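# Snap the sprayer head onto the open bottle

## Task

Set the sprayer head on the bottle that has no cap and press it fully down over the neck until it clicks into place, with every bottle still upright at the end.

## Robot and tools

Robot: two seven-joint arms, left_arm and right_arm, each ending in a parallel two-finger gripper. The names do not match image sides. The left_arm sits on the +y side.

Frames. Scene frame: origin at table-top height, halfway between the two nominal bases, +x pointing out over the table, +z up. Calibrated bases in the scene frame: left_arm at (+0.045, +0.323, 0) m, right_arm at (+0.008, -0.308, 0) m, both turned almost not at all about z. Each arm reports its hand pose (end_effector_position in metres, end_effector_quat_wxyz) in its own base frame. These readings can be a few centimetres off, more at long reach. Fixed cameras and the table use the scene frame. Gripper axes: fingers point along +z and the pads move apart along y. The reported position is the spot between the pads when shut. Fingertips sit about 19 mm past it when closed and about 6 mm past it when fully open.

execute_actions(actions, cameras). actions is a list of actions. Each action is a table of 1 to 15 rows, and each row is one 1/30 s control step. If fewer than 15 rows are given, the last row is held for the remaining steps. Every row holds 16 numbers in [-1, 1], always both arms: left dx, dy, dz, rx, ry, rz, left gripper position, left gripper speed, then the same eight for the right arm. The six pose numbers are an offset, not a pose. They are measured along the arm's own Hand target axes, starting from the Hand target the arm had when that action began. Every row in an action uses that same starting point. Scale: 1.0 equals 0.6 m or 180 degrees. rx, ry, rz form a single rotation vector. Sending the same offset again moves the arm further. All zeros asks the arm to go back to its current Hand target, which is the way to close a gap where the hand settled short. An empty actions list only returns the state and images.

Gripper numbers are absolute settings, not offsets. position: +1 means fully open (85 mm), 0 is roughly 45 mm, -1 is shut. The scale is uneven, so check position_measured_pct, which is about 50 - 50 x position. speed sets how fast the fingers move: about 20 mm/s at -1, 85 at 0, 150 at +1. The gripper starts at +1. A faster close from a centimetre or more away, asked to go a centimetre or more inside the object, grips harder (roughly 100 N per pad at -1 up to about 240 N at +1). A slow close that stops right at the object's width grips weakly. To hold something, ask for a width narrower than the object and leave it there. To release, ask for a width a few mm wider. To leave a gripper alone, resend its last position and speed; a 0 counts as a real command.

Gripper result fields: object_status 0 moving, 1 blocked while opening, 2 stopped on something short of the requested width (a firm grip), 3 reached the requested width or pads met (empty or soft grip). motor_current_ma is near 1000 on a firm stop and near 0 in free air. Readings of 98 or more mean the pads touch each other.

move(target, speed, blend, blocking, cameras). target is one 16-number row or a list of up to 15 rows, in the same layout and scale as above. Every row is an offset from the Hand target the arm had when the move started, not from the previous row. Each hand goes in a straight line and the paths finish together. A move is capped at 10 s. speed is the top speed in m/s, from 0.002 to 0.5 (default 0.25), given as one number or one per target. Turning is limited to twice that value in rad/s, and never more than 0.873 rad/s. blend, in metres, rounds corners between listed targets; 0 stops at each one. blocking=false returns after about 0.5 s while the motion continues. The result adds a move: line with done, off_target, moving, held or fault. limits=paced means the command was clipped; limits=held means a check held steps back. The path does not avoid obstacles or the other arm, and fast moves overshoot and stray.

wait(seconds 0 to 10) lets time run with the last commands held. stop brakes a running move; the fingers keep going. zoom_image(camera, region [x0, y0, x1, y1] in pixels, at most 504 x 504) enlarges part of the newest image from cam_high, cam_low, cam_left_wrist or cam_right_wrist. All four are 896x504. show_instructions shows the reference pages. clear_fault(arm) frees an arm after a reported torque fault. finished_scene(scene: the current scene number) ends the scene for good.

Controller details. Each step, the commanded orientation is limited to 32 degrees from the measured one. Large gripper turns can swing the elbow. The clearance check holds back commands that bring the two arms too close, but it does not always prevent contact. Joint ranges (rad): shoulder ±2.250, elbow ±2.580, wrist pitch ±2.100; the other joints have very wide ranges.

Avoid the following. The arms are stiff: a target only a few mm past a firm contact presses very hard. To end a press, command the target back past the gripper. Torque limits are 104.5 N m for the waist, shoulder, upper arm roll and elbow, and 51.3 N m for the forearm roll, wrist pitch and wrist roll. Going past one, or drifting more than 5 degrees from the plan, stops that arm until clear_fault is called. Motors heat up when holding loads, reaching far or pushing. A MOTOR HOT line appears at 60 °C, and at 75 °C the arm sags and stops. Do not drop parts, let go of moving parts, knock bottles over, strike the table or camera stand, bring the arms together hard, or leave anything off the table. Do not squeeze hard on a part that is still resting on a surface, and avoid large twists or pulls on the gripper. Joint torques and Flange force (along the gripper's x, y, z axes, including held weight) help detect contact.

Each tool is called after "Request:" by a JSON object that holds its "api" and its "payload", one argument or row to a line.

Reference images:

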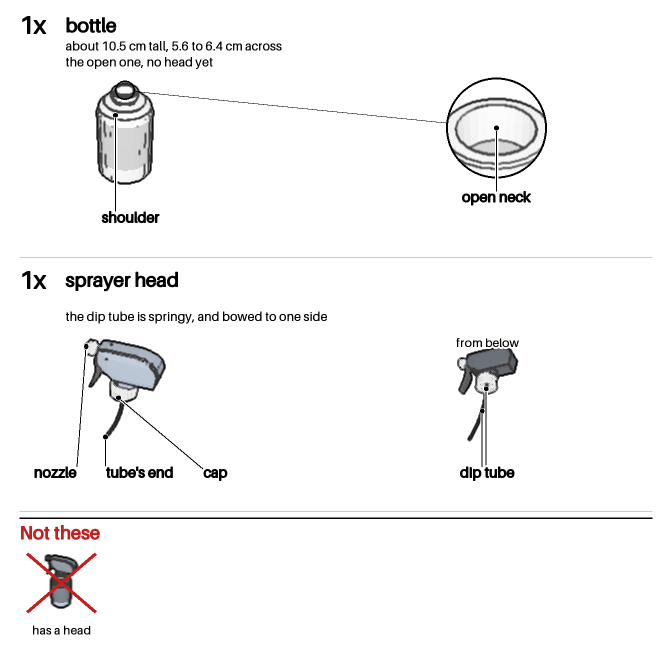

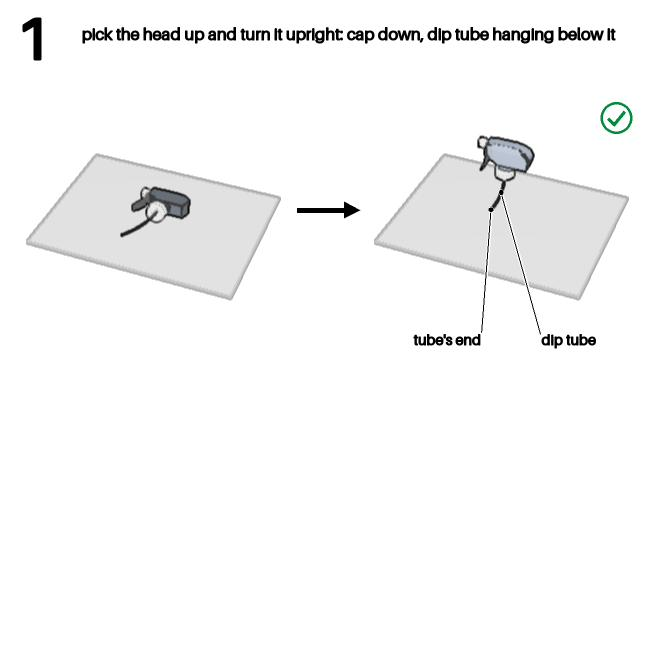

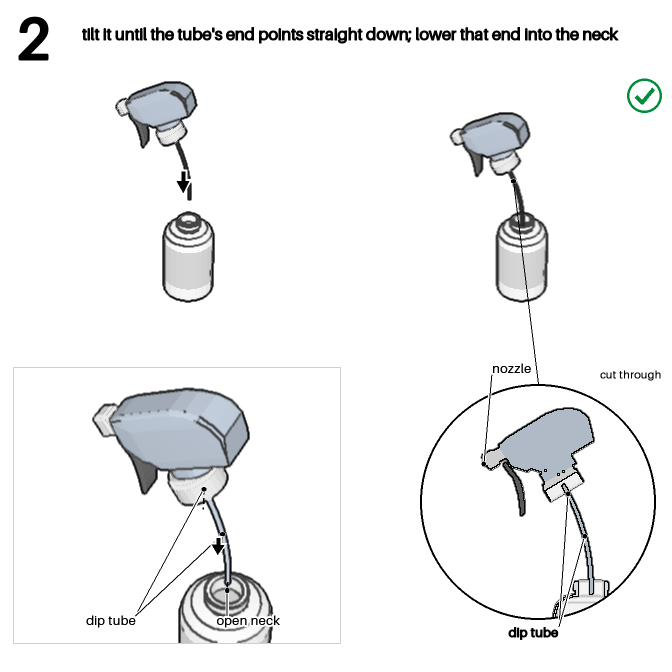

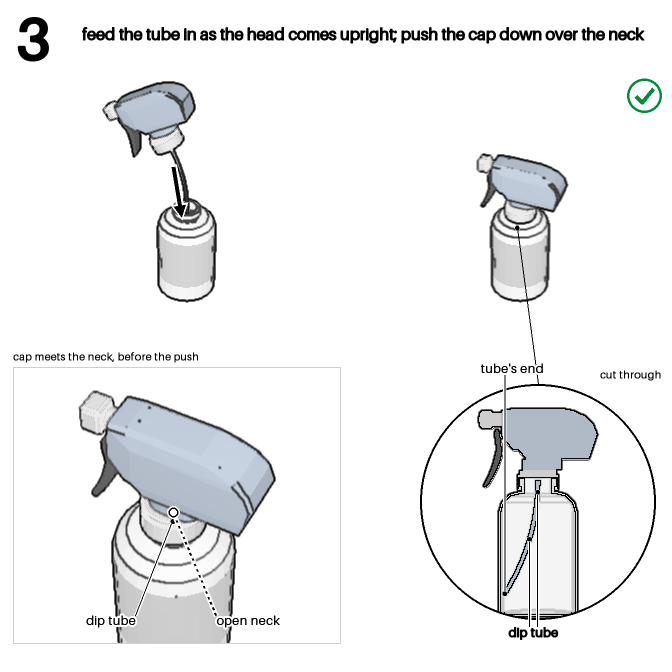

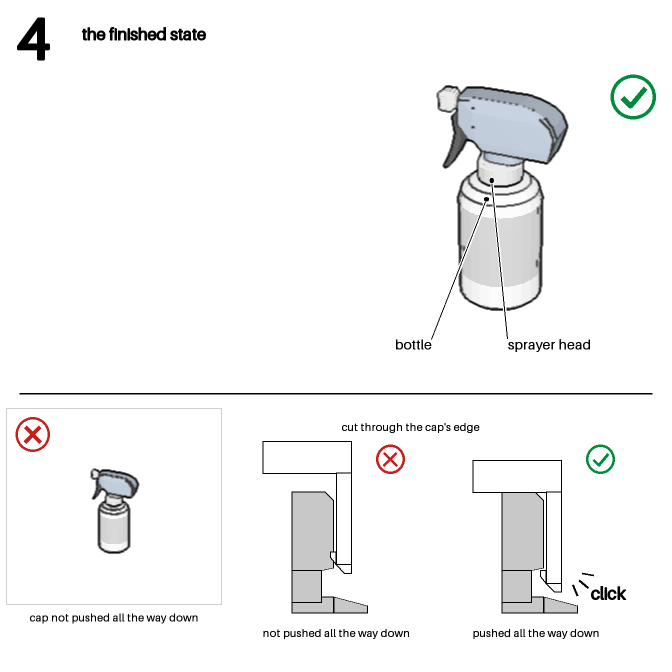

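## Session

Request:
{"api": "execute_actions", "payload": {
  "actions": []
}}

Scene clock: 0.00 s.
left_arm: end_effector_position=(+0.6513, -0.2208, +0.2724) position_measured_pct=0.0 object_status=3 motor_current_ma=0 end_effector_quat_wxyz=(+0.191, +0.860, -0.360, +0.306) | right_arm: end_effector_position=(+0.6259, -0.2636, +0.1041) position_measured_pct=0.0 object_status=3 motor_current_ma=0 end_effector_quat_wxyz=(-0.341, -0.545, +0.609, -0.465)
Joint positions: left_arm=[0.218 0.633 -0.298 1.355 0.998 0.94 3.408] | right_arm=[-0.172 1.191 0.168 1.242 1.222 1.209 2.139]
Joint velocities: within noise
Joint torques (N m): no reading
Motor temperatures (°C): left_arm=[29 29 27 36 30 36 36] | right_arm=[37 29 27 33 38 42 44]
Flange force (N): no reading
Hand target: left_arm +0.6513, -0.2208, +0.2724; +0.191, +0.860, -0.360, +0.306 | right_arm +0.6259, -0.2636, +0.1041; -0.341, -0.545, +0.609, -0.465
Tool commands: left_gripper/position=+1.0 left_gripper/speed=+1.0 right_gripper/position=+1.0 right_gripper/speed=+1.0

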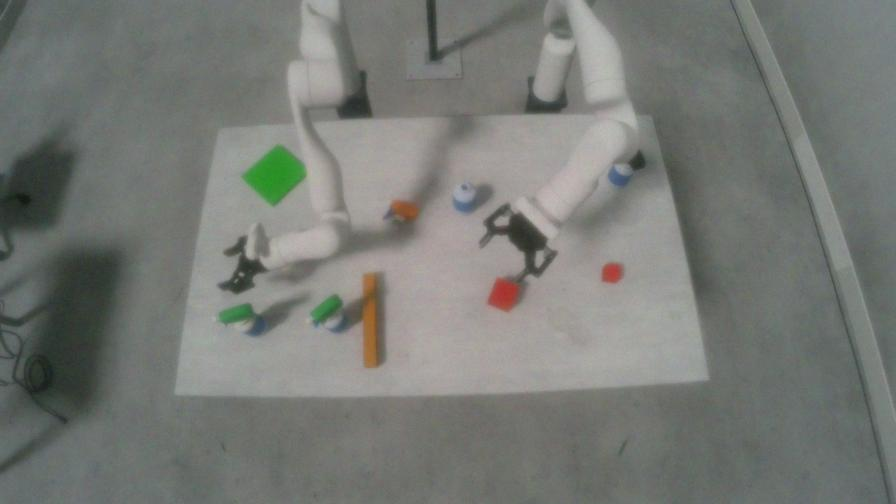

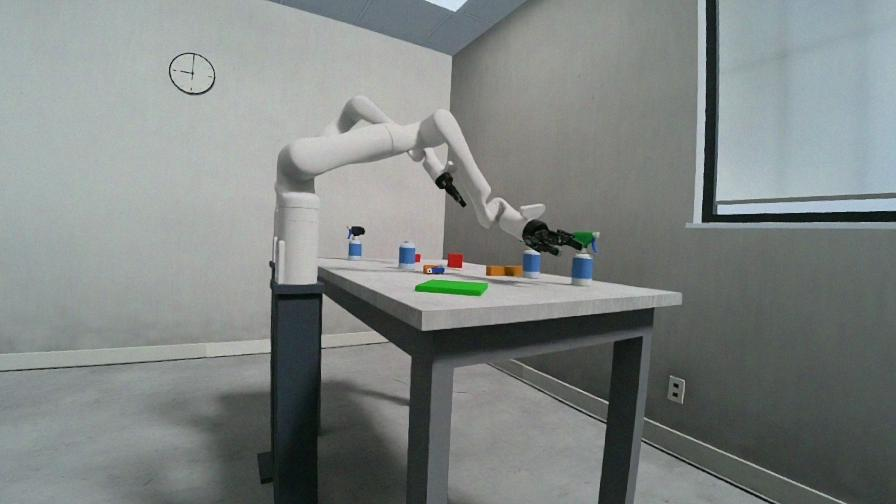

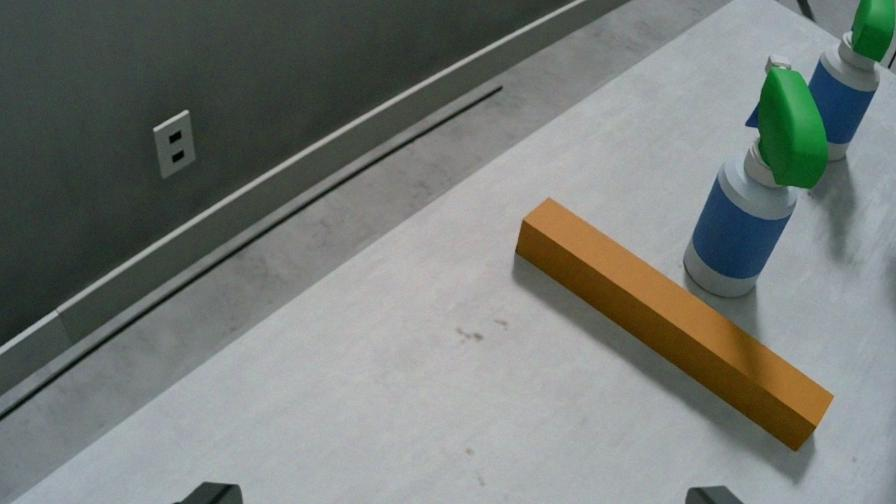

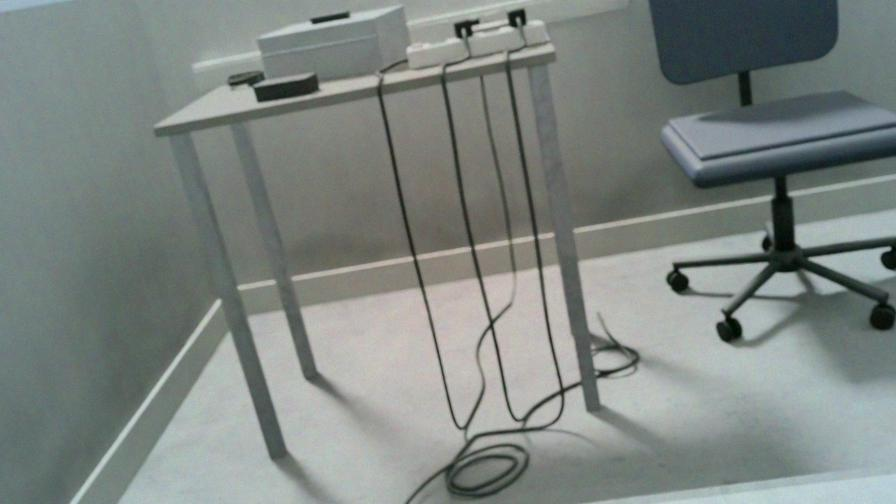

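Request:
{"api": "zoom_image", "payload": {
  "camera": "cam_high",
  "region": [340, 150, 540, 260]
}}

Request:
{"api": "zoom_image", "payload": {
  "camera": "cam_low",
  "region": [340, 210, 540, 310]
}}

Scaled by 2.520.

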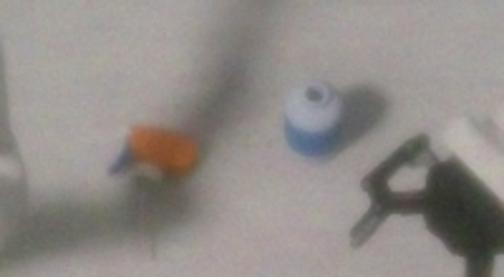

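Scaled by 2.520.

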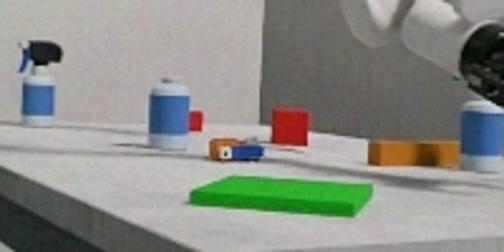

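Request:
{"api": "move", "payload": {
  "target": [0,0,0,0,0,0,1,1,0.1243,0.287,-0.799,-0.0596,-0.387,-0.0307,1,1]
}}

Scene clock: 34.70 s.
left_arm: end_effector_position=(+0.6513, -0.2208, +0.2724) position_measured_pct=0.0 object_status=3 motor_current_ma=0 end_effector_quat_wxyz=(+0.191, +0.860, -0.360, +0.306) | right_arm: end_effector_position=(+0.4000, +0.1557, +0.2995) position_measured_pct=0.0 object_status=3 motor_current_ma=0 end_effector_quat_wxyz=(+0.000, +0.707, -0.707, +0.000)
Joint positions: left_arm=[0.218 0.633 -0.298 1.355 0.998 0.94 3.408] | right_arm=[-0.133 0.321 -0.41 1.507 0.13 1.341 2.588]
Joint torques (N m): left_arm=[-1.24 -23.11 0.73 -8.32 1.7 -0.53 0.17] | right_arm=[0.83 -15.27 0.75 -8.65 0.02 -0.31 0.17]
Flange force (N): left_arm=[6.3 -3.7 3.0] | right_arm=[-3.6 -1.1 -1.0]
Hand target: left_arm +0.6513, -0.2208, +0.2724; +0.191, +0.860, -0.360, +0.306 | right_arm +0.3999, +0.1557, +0.2995; +0.000, +0.707, -0.707, +0.000
Off the commanded pose: left_arm 0.000 m, 0 deg | right_arm 0.000 m, 0 deg.
move: done

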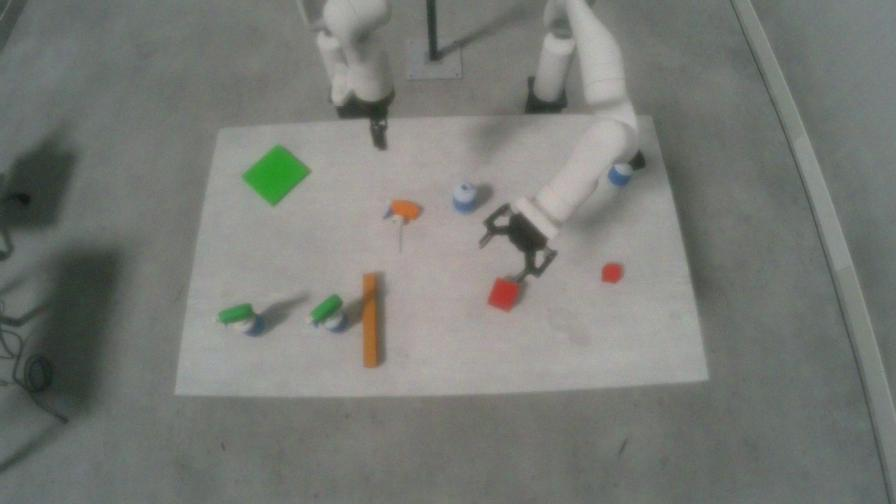

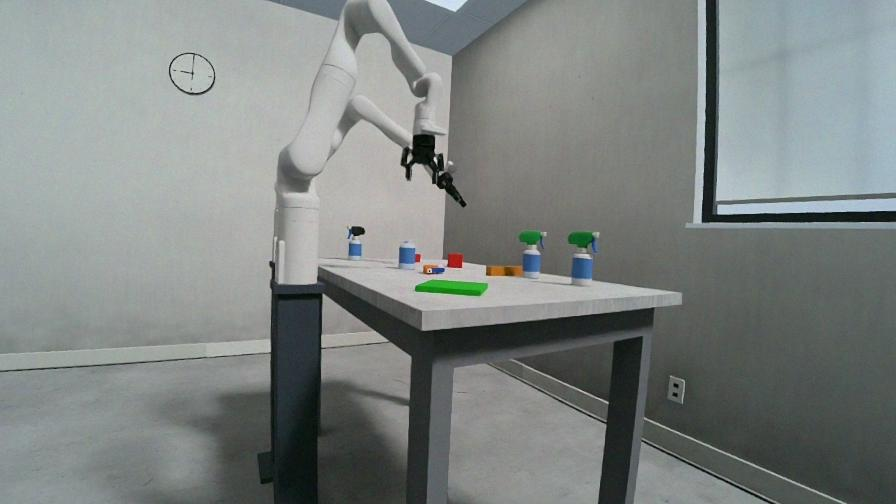

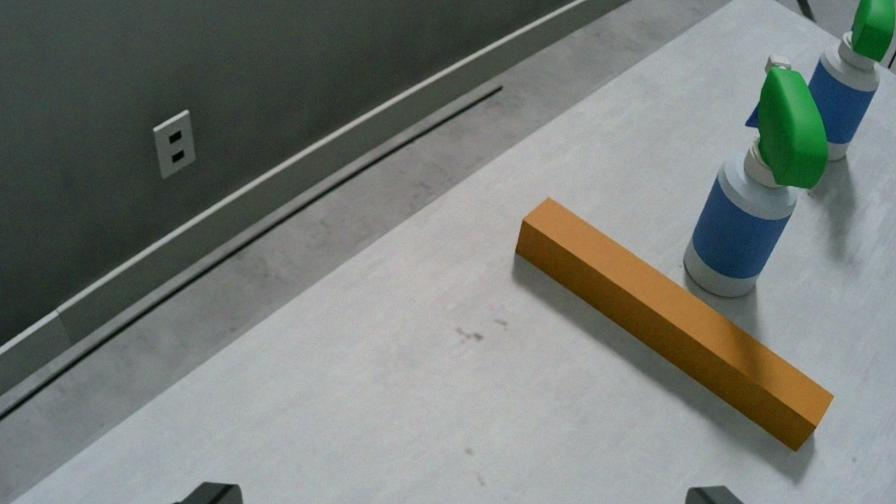

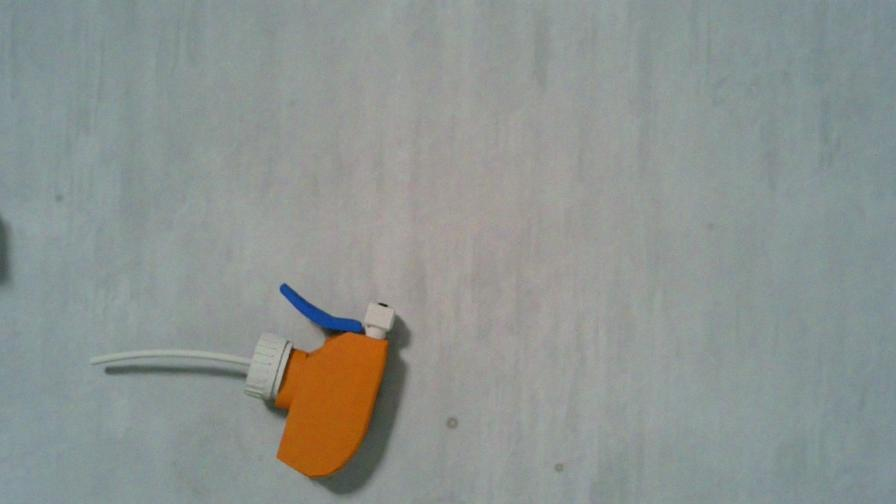

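Request:
{"api": "move", "payload": {
  "target": [0,0,0,0,0,0,1,1,0,0,0,0,0,0.078,1,1],
  "cameras": ["cam_right_wrist"]
}}

Scene clock: 45.50 s.
left_arm: end_effector_position=(+0.6513, -0.2208, +0.2724) position_measured_pct=0.0 object_status=3 motor_current_ma=0 end_effector_quat_wxyz=(+0.191, +0.860, -0.360, +0.306) | right_arm: end_effector_position=(+0.3999, +0.1557, +0.2995) position_measured_pct=0.0 object_status=3 motor_current_ma=0 end_effector_quat_wxyz=(+0.000, -0.616, +0.788, +0.000)
Joint positions: left_arm=[0.218 0.633 -0.298 1.355 0.998 0.94 3.408] | right_arm=[-0.165 0.316 -0.365 1.508 0.115 1.338 2.357]
Joint torques (N m): left_arm=[-1.19 -23.07 0.66 -8.31 1.72 -0.51 0.2] | right_arm=[0.81 -15.34 0.84 -8.68 0.06 -0.29 0.27]
Flange force (N): left_arm=[6.2 -3.7 2.9] | right_arm=[-3.9 0.0 -0.9]
Hand target: left_arm +0.6513, -0.2208, +0.2724; +0.191, +0.860, -0.360, +0.306 | right_arm +0.3999, +0.1557, +0.2995; +0.000, -0.616, +0.788, +0.000
Off the commanded pose: left_arm 0.000 m, 0 deg | right_arm 0.000 m, 0 deg.
move: done
Images, in order (width x height): cam_right_wrist 896x504.

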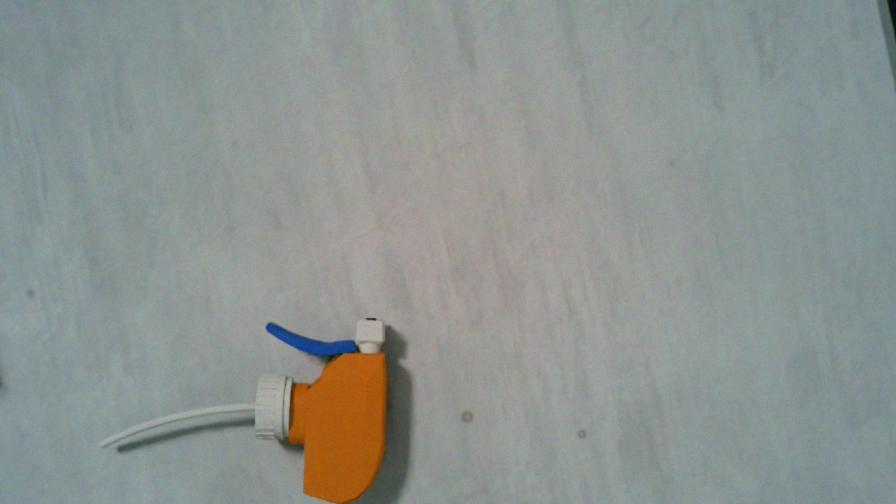

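Request:
{"api": "move", "payload": {
  "target": [0,0,0,0,0,0,1,1,-0.075,-0.0667,0.1667,0,0,0,1,1],
  "cameras": ["cam_right_wrist","cam_high"]
}}

Scene clock: 53.00 s.
left_arm: end_effector_position=(+0.6513, -0.2208, +0.2724) position_measured_pct=0.0 object_status=3 motor_current_ma=0 end_effector_quat_wxyz=(+0.191, +0.860, -0.360, +0.306) | right_arm: end_effector_position=(+0.4497, +0.1896, +0.1995) position_measured_pct=0.0 object_status=3 motor_current_ma=0 end_effector_quat_wxyz=(+0.000, -0.616, +0.788, +0.000)
Joint positions: left_arm=[0.218 0.633 -0.298 1.355 0.998 0.94 3.408] | right_arm=[-0.229 0.532 -0.346 1.513 0.192 1.129 2.283]
Joint torques (N m): left_arm=[-1.23 -23.06 0.69 -8.34 1.7 -0.52 0.21] | right_arm=[0.8 -19.07 0.47 -7.98 0.06 -0.33 0.17]
Flange force (N): left_arm=[6.1 -3.6 2.9] | right_arm=[-3.4 -0.8 -0.4]
Hand target: left_arm +0.6513, -0.2208, +0.2724; +0.191, +0.860, -0.360, +0.306 | right_arm +0.4497, +0.1896, +0.1995; +0.000, -0.616, +0.788, +0.000
Off the commanded pose: left_arm 0.000 m, 0 deg | right_arm 0.000 m, 0 deg.
move: done
Images, in order (width x height): cam_high 896x504, cam_right_wrist 896x504.

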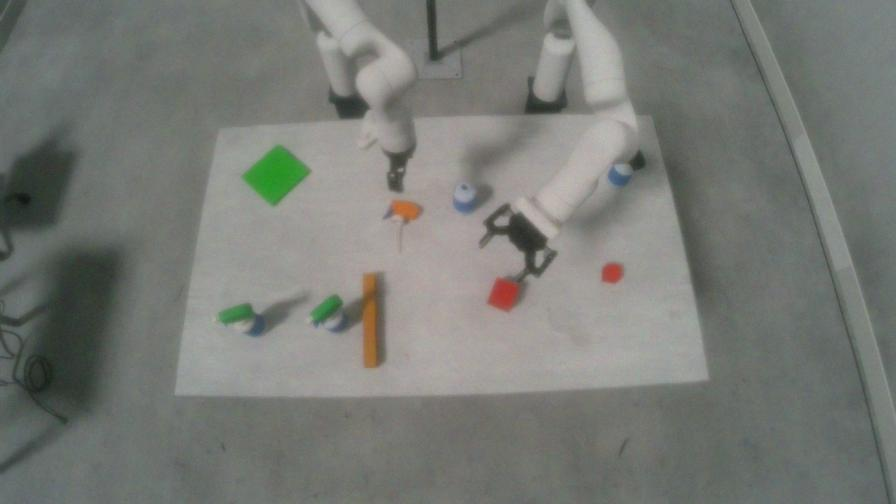

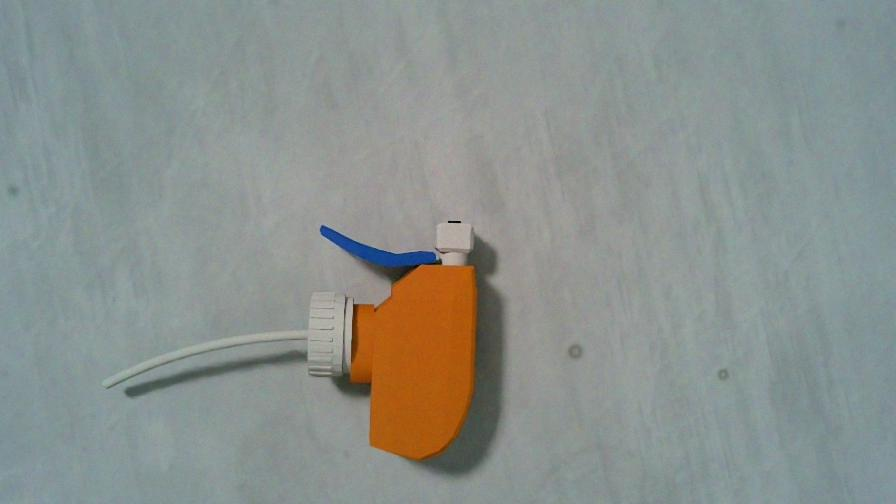

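Request:
{"api": "move", "payload": {
  "target": [0,0,0,0,0,0,1,1,-0.0143,-0.0158,0.1667,0,0,0,1,1],
  "cameras": ["cam_right_wrist","cam_high"]
}}

Scene clock: 62.70 s.
left_arm: end_effector_position=(+0.6513, -0.2208, +0.2724) position_measured_pct=0.0 object_status=3 motor_current_ma=0 end_effector_quat_wxyz=(+0.191, +0.860, -0.360, +0.306) | right_arm: end_effector_position=(+0.4610, +0.1956, +0.0995) position_measured_pct=0.0 object_status=3 motor_current_ma=0 end_effector_quat_wxyz=(+0.000, -0.616, +0.788, +0.000)
Joint positions: left_arm=[0.218 0.633 -0.298 1.355 0.998 0.94 3.408] | right_arm=[-0.256 0.687 -0.314 1.6 0.255 0.895 2.234]
Joint torques (N m): left_arm=[-1.18 -23.09 0.69 -8.3 1.72 -0.55 0.2] | right_arm=[0.83 -20.33 0.29 -6.48 0.03 -0.32 0.24]
Flange force (N): left_arm=[6.2 -3.8 2.9] | right_arm=[-3.7 -1.4 -0.6]
Hand target: left_arm +0.6513, -0.2208, +0.2724; +0.191, +0.860, -0.360, +0.306 | right_arm +0.4610, +0.1956, +0.0995; +0.000, -0.616, +0.788, +0.000
Off the commanded pose: left_arm 0.000 m, 0 deg | right_arm 0.000 m, 0 deg.
move: done
Images, in order (width x height): cam_high 896x504, cam_right_wrist 896x504.

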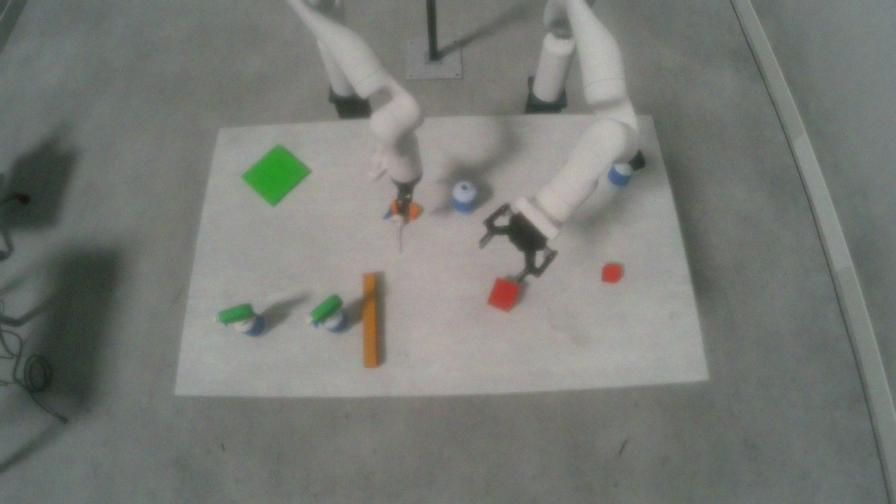

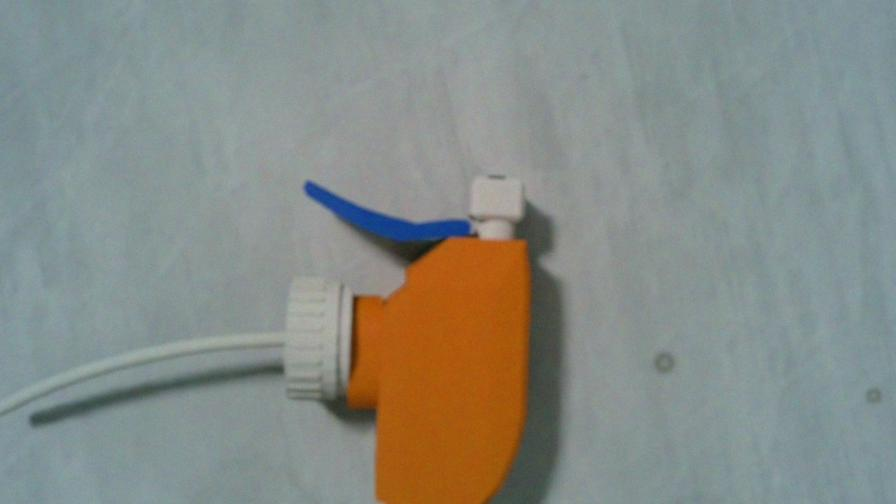

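Request:
{"api": "move", "payload": {
  "target": [0,0,0,0,0,0,1,1,0,0.0015,0.1158,0,0,0,1,1],
  "speed": 0.1
}}

Request:
{"api": "zoom_image", "payload": {
  "camera": "cam_low",
  "region": [380, 220, 480, 290]
}}

Scene clock: 67.57 s.
left_arm: end_effector_position=(+0.6513, -0.2208, +0.2724) position_measured_pct=0.0 object_status=3 motor_current_ma=0 end_effector_quat_wxyz=(+0.191, +0.860, -0.360, +0.306) | right_arm: end_effector_position=(+0.4602, +0.1958, +0.0300) position_measured_pct=0.0 object_status=3 motor_current_ma=0 end_effector_quat_wxyz=(+0.000, -0.616, +0.788, +0.000)
Joint positions: left_arm=[0.218 0.633 -0.298 1.355 0.998 0.94 3.408] | right_arm=[-0.279 0.801 -0.278 1.651 0.301 0.732 2.195]
Joint torques (N m): left_arm=[-1.19 -23.07 0.67 -8.3 1.72 -0.54 0.18] | right_arm=[0.81 -21.02 0.39 -5.81 0.05 -0.28 0.2]
Flange force (N): left_arm=[6.3 -3.8 2.9] | right_arm=[-2.5 -0.4 -0.2]
Hand target: left_arm +0.6513, -0.2208, +0.2724; +0.191, +0.860, -0.360, +0.306 | right_arm +0.4602, +0.1958, +0.0300; +0.000, -0.616, +0.788, +0.000
Off the commanded pose: left_arm 0.000 m, 0 deg | right_arm 0.000 m, 0 deg.
move: done

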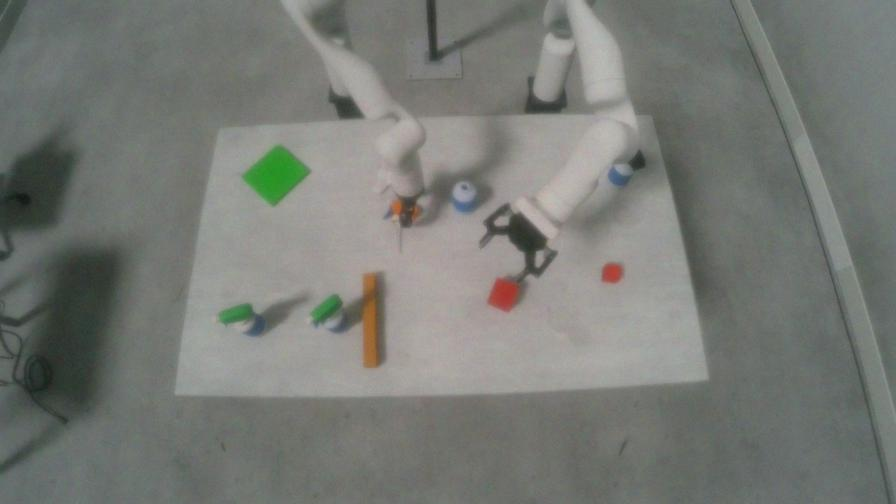

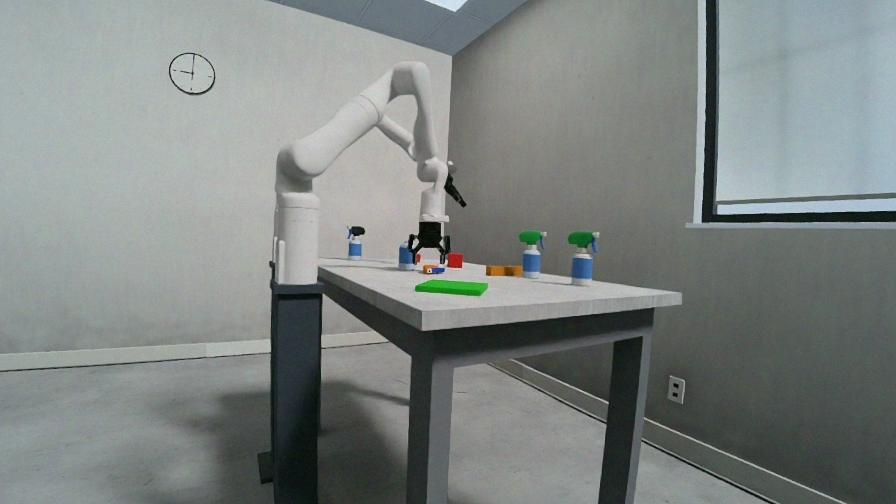

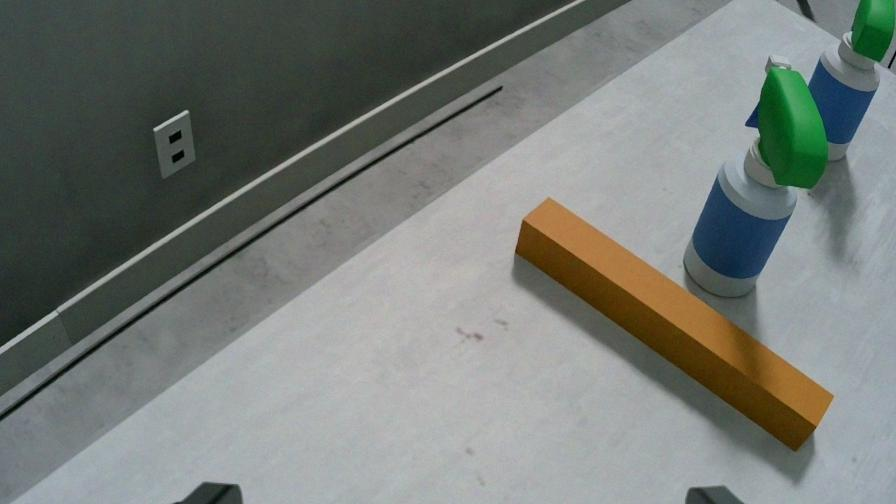

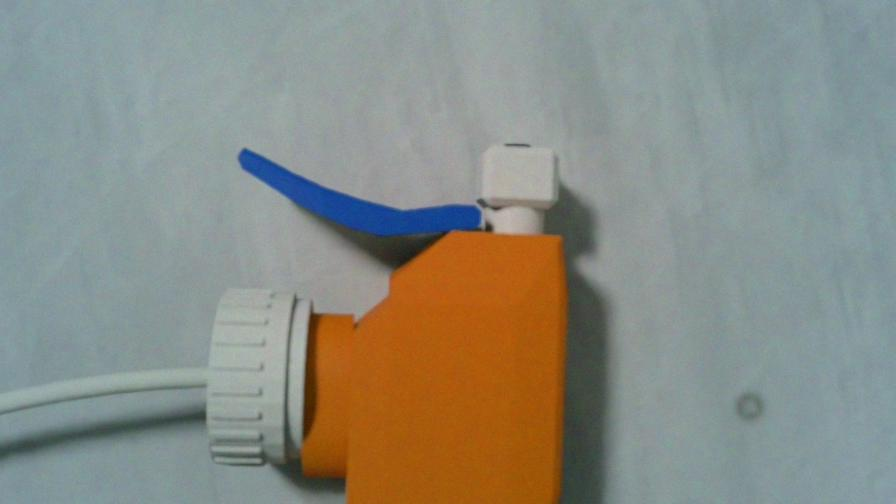

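Scaled by 5.040.

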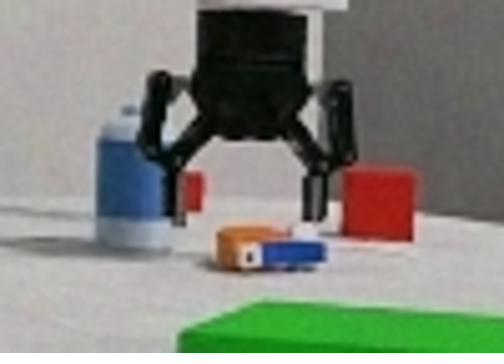

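Request:
{"api": "move", "payload": {
  "target": [0,0,0,0,0,0,1,1,0,0.0023,0.0217,0,0,0,1,-1],
  "speed": 0.05,
  "cameras": []
}}

Request:
{"api": "move", "payload": {
  "target": [0,0,0,0,0,0,1,1,0,0,0,0,0,0,0.05,-1],
  "cameras": ["cam_right_wrist"]
}}

Scene clock: 74.13 s.
left_arm: end_effector_position=(+0.6513, -0.2208, +0.2724) position_measured_pct=0.0 object_status=3 motor_current_ma=0 end_effector_quat_wxyz=(+0.191, +0.860, -0.360, +0.306) | right_arm: end_effector_position=(+0.4588, +0.1961, +0.0170) position_measured_pct=0.0 object_status=3 motor_current_ma=0 end_effector_quat_wxyz=(+0.000, -0.616, +0.788, +0.000)
Joint positions: left_arm=[0.218 0.633 -0.298 1.355 0.998 0.94 3.408] | right_arm=[-0.285 0.822 -0.27 1.661 0.309 0.7 2.186]
Joint torques (N m): left_arm=[-1.21 -23.06 0.71 -8.31 1.72 -0.52 0.18] | right_arm=[0.8 -21.13 0.41 -5.57 0.02 -0.3 0.2]
Flange force (N): left_arm=[6.2 -3.6 2.9] | right_arm=[-2.6 -0.6 -0.2]
Hand target: left_arm +0.6513, -0.2208, +0.2724; +0.191, +0.860, -0.360, +0.306 | right_arm +0.4588, +0.1961, +0.0170; +0.000, -0.616, +0.788, +0.000
Off the commanded pose: left_arm 0.000 m, 0 deg | right_arm 0.000 m, 0 deg.
move: done
No camera images: "cameras" was empty.

Scene clock: 76.47 s.
left_arm: end_effector_position=(+0.6513, -0.2208, +0.2724) position_measured_pct=0.0 object_status=3 motor_current_ma=0 end_effector_quat_wxyz=(+0.191, +0.860, -0.360, +0.306) | right_arm: end_effector_position=(+0.4588, +0.1961, +0.0170) position_measured_pct=47.6 object_status=0 motor_current_ma=0 end_effector_quat_wxyz=(+0.000, -0.616, +0.788, +0.000)
Joint positions: left_arm=[0.218 0.633 -0.298 1.355 0.998 0.94 3.408] | right_arm=[-0.285 0.822 -0.27 1.661 0.309 0.7 2.186]
Joint torques (N m): left_arm=[-1.22 -23.1 0.64 -8.33 1.73 -0.55 0.19] | right_arm=[0.84 -21.1 0.34 -5.65 -0.03 -0.33 0.21]
Flange force (N): left_arm=[6.2 -3.7 2.9] | right_arm=[-2.5 -0.2 -0.2]
Hand target: left_arm +0.6513, -0.2208, +0.2724; +0.191, +0.860, -0.360, +0.306 | right_arm +0.4588, +0.1961, +0.0170; +0.000, -0.616, +0.788, +0.000
Off the commanded pose: left_arm 0.000 m, 0 deg | right_arm 0.000 m, 0 deg.
move: done
Images, in order (width x height): cam_right_wrist 896x504.

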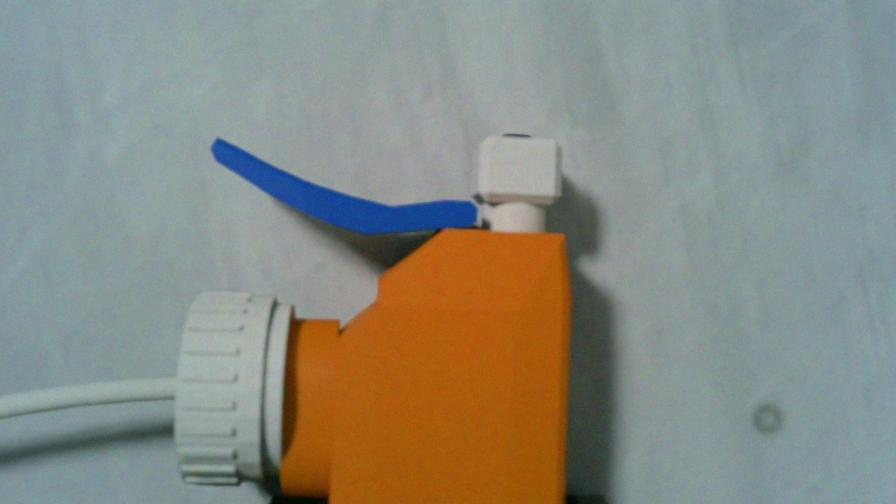

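Request:
{"api": "wait", "payload": {
  "seconds": 1,
  "cameras": []
}}

Scene clock: 78.50 s.
left_arm: end_effector_position=(+0.6513, -0.2208, +0.2724) position_measured_pct=0.0 object_status=3 motor_current_ma=0 end_effector_quat_wxyz=(+0.191, +0.860, -0.360, +0.306) | right_arm: end_effector_position=(+0.4588, +0.1961, +0.0170) position_measured_pct=47.6 object_status=3 motor_current_ma=0 end_effector_quat_wxyz=(+0.000, -0.616, +0.788, +0.000)
Joint positions: left_arm=[0.218 0.633 -0.298 1.355 0.998 0.94 3.408] | right_arm=[-0.285 0.822 -0.27 1.661 0.309 0.7 2.186]
Joint torques (N m): left_arm=[-1.22 -23.06 0.71 -8.29 1.73 -0.55 0.19] | right_arm=[0.79 -21.12 0.35 -5.6 0.04 -0.32 0.22]
Flange force (N): left_arm=[6.4 -3.7 2.9] | right_arm=[-2.6 -0.5 -0.2]
Hand target: left_arm +0.6513, -0.2208, +0.2724; +0.191, +0.860, -0.360, +0.306 | right_arm +0.4588, +0.1961, +0.0170; +0.000, -0.616, +0.788, +0.000
Tool commands: left_gripper/position=+1.0 left_gripper/speed=+1.0 right_gripper/position=+0.05 right_gripper/speed=-1.0
Off the commanded pose: left_arm 0.000 m, 0 deg | right_arm 0.000 m, 0 deg.
wait: 1.00 s; at rest from the start
No camera images: "cameras" was empty.

Request:
{"api": "move", "payload": {
  "target": [0,0,0,0,0,0,1,1,0,0,0,0,0,0,-0.25,-1],
  "cameras": []
}}

Request:
{"api": "wait", "payload": {
  "seconds": 0.7,
  "cameras": ["cam_right_wrist"]
}}

Scene clock: 81.83 s.
left_arm: end_effector_position=(+0.6513, -0.2208, +0.2724) position_measured_pct=0.0 object_status=3 motor_current_ma=0 end_effector_quat_wxyz=(+0.191, +0.860, -0.360, +0.306) | right_arm: end_effector_position=(+0.4588, +0.1962, +0.0170) position_measured_pct=59.7 object_status=0 motor_current_ma=1000 end_effector_quat_wxyz=(+0.000, -0.616, +0.788, +0.000)
Joint positions: left_arm=[0.218 0.633 -0.298 1.355 0.998 0.94 3.408] | right_arm=[-0.285 0.822 -0.27 1.661 0.309 0.7 2.186]
Joint torques (N m): left_arm=[-1.24 -23.06 0.71 -8.36 1.71 -0.49 0.19] | right_arm=[4.66 -7.28 6.31 -7.64 2.75 -4.68 0.16]
Flange force (N): left_arm=[6.0 -3.5 2.9] | right_arm=[1.3 17.2 -38.2]
Hand target: left_arm +0.6513, -0.2208, +0.2724; +0.191, +0.860, -0.360, +0.306 | right_arm +0.4588, +0.1961, +0.0170; +0.000, -0.616, +0.788, +0.000
Off the commanded pose: left_arm 0.000 m, 0 deg | right_arm 0.000 m, 0 deg.
move: done
No camera images: "cameras" was empty.

Scene clock: 82.53 s.
left_arm: end_effector_position=(+0.6513, -0.2208, +0.2724) position_measured_pct=0.0 object_status=3 motor_current_ma=0 end_effector_quat_wxyz=(+0.191, +0.860, -0.360, +0.306) | right_arm: end_effector_position=(+0.4588, +0.1961, +0.0170) position_measured_pct=59.7 object_status=2 motor_current_ma=1000 end_effector_quat_wxyz=(+0.000, -0.616, +0.788, +0.000)
Joint positions: left_arm=[0.218 0.633 -0.298 1.355 0.998 0.94 3.408] | right_arm=[-0.285 0.822 -0.27 1.661 0.309 0.7 2.186]
Joint torques (N m): left_arm=[-1.2 -23.11 0.67 -8.27 1.71 -0.53 0.18] | right_arm=[4.7 -7.1 6.36 -7.67 2.8 -4.65 0.14]
Flange force (N): left_arm=[6.4 -3.9 3.0] | right_arm=[1.5 17.6 -38.5]
Hand target: left_arm +0.6513, -0.2208, +0.2724; +0.191, +0.860, -0.360, +0.306 | right_arm +0.4588, +0.1961, +0.0170; +0.000, -0.616, +0.788, +0.000
Tool commands: left_gripper/position=+1.0 left_gripper/speed=+1.0 right_gripper/position=-0.25 right_gripper/speed=-1.0
Off the commanded pose: left_arm 0.000 m, 0 deg | right_arm 0.000 m, 0 deg.
wait: 0.70 s; at rest by 0.17 s
Images, in order (width x height): cam_right_wrist 896x504.

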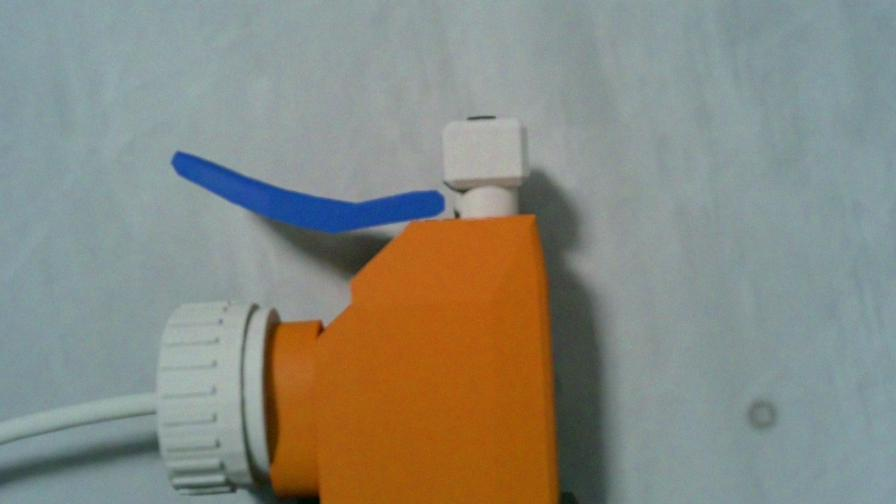

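Request:
{"api": "move", "payload": {
  "target": [
    [0,0,0,0,0,0,1,1,0,0,-0.02,0,0,0,-0.25,-1],
    [0,0,0,0,0,0,1,1,0,0,-0.4,0,0,0,-0.25,-1]
  ],
  "speed": [0.05,0.2]
}}

Request:
{"api": "zoom_image", "payload": {
  "camera": "cam_low",
  "region": [360, 140, 500, 290]
}}

Scene clock: 87.00 s.
left_arm: end_effector_position=(+0.6513, -0.2208, +0.2724) position_measured_pct=0.0 object_status=3 motor_current_ma=0 end_effector_quat_wxyz=(+0.191, +0.860, -0.360, +0.306) | right_arm: end_effector_position=(+0.4587, +0.1962, +0.2570) position_measured_pct=59.7 object_status=2 motor_current_ma=1000 end_effector_quat_wxyz=(+0.000, -0.616, +0.788, +0.000)
Joint positions: left_arm=[0.218 0.633 -0.298 1.355 0.998 0.94 3.408] | right_arm=[-0.24 0.506 -0.35 1.361 0.174 1.305 2.301]
Joint torques (N m): left_arm=[-1.24 -23.03 0.72 -8.29 1.7 -0.55 0.2] | right_arm=[0.85 -19.18 0.47 -8.85 0.04 -0.31 0.21]
Flange force (N): left_arm=[6.3 -3.7 2.8] | right_arm=[-3.0 0.0 0.0]
Hand target: left_arm +0.6513, -0.2208, +0.2724; +0.191, +0.860, -0.360, +0.306 | right_arm +0.4587, +0.1962, +0.2570; +0.000, -0.616, +0.788, +0.000
Off the commanded pose: left_arm 0.000 m, 0 deg | right_arm 0.000 m, 0 deg.
move: done

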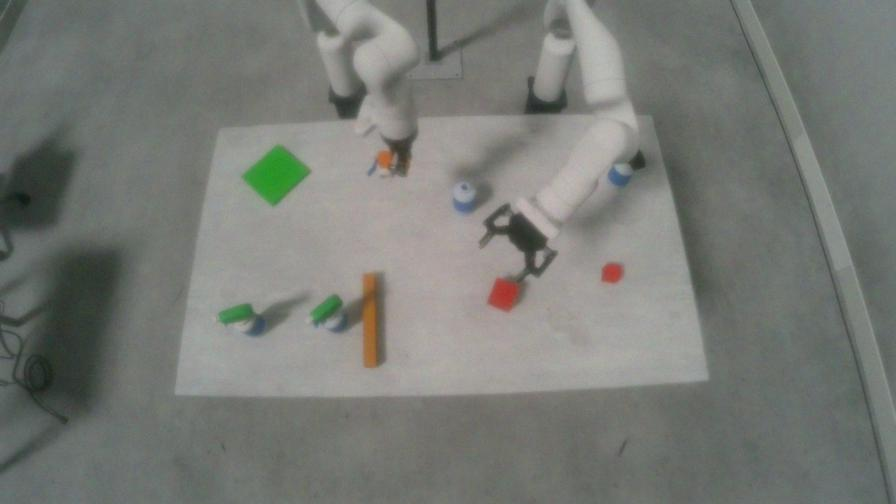

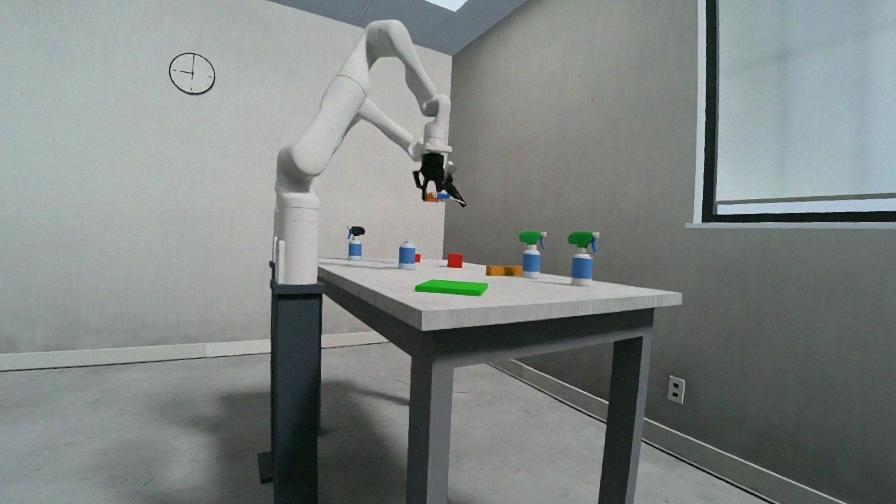

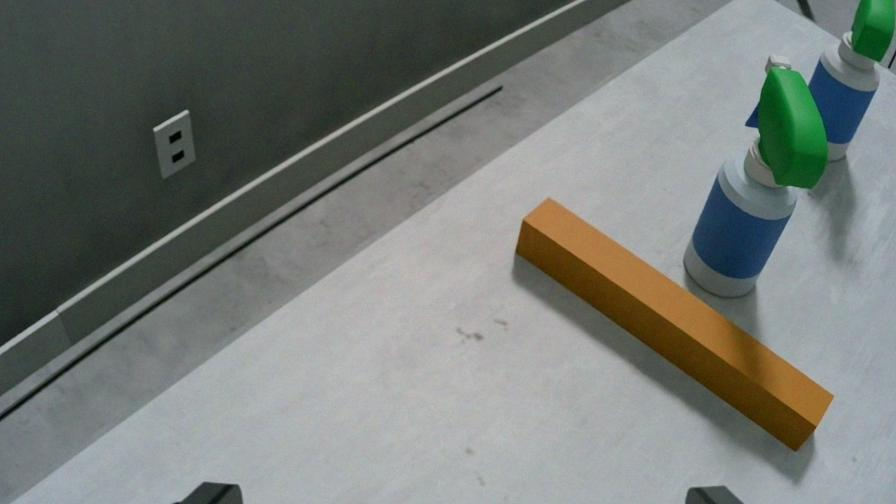

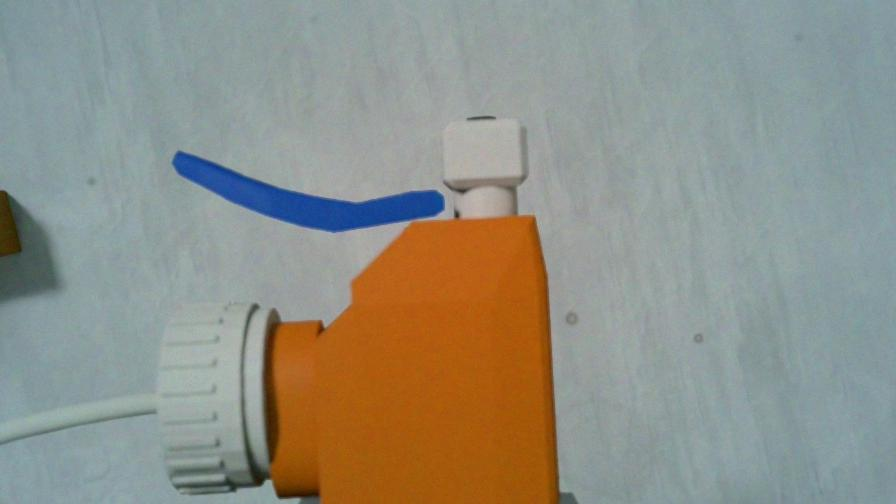

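Scaled by 3.360.

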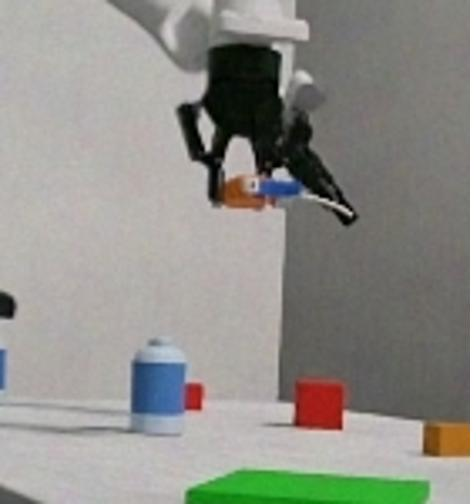

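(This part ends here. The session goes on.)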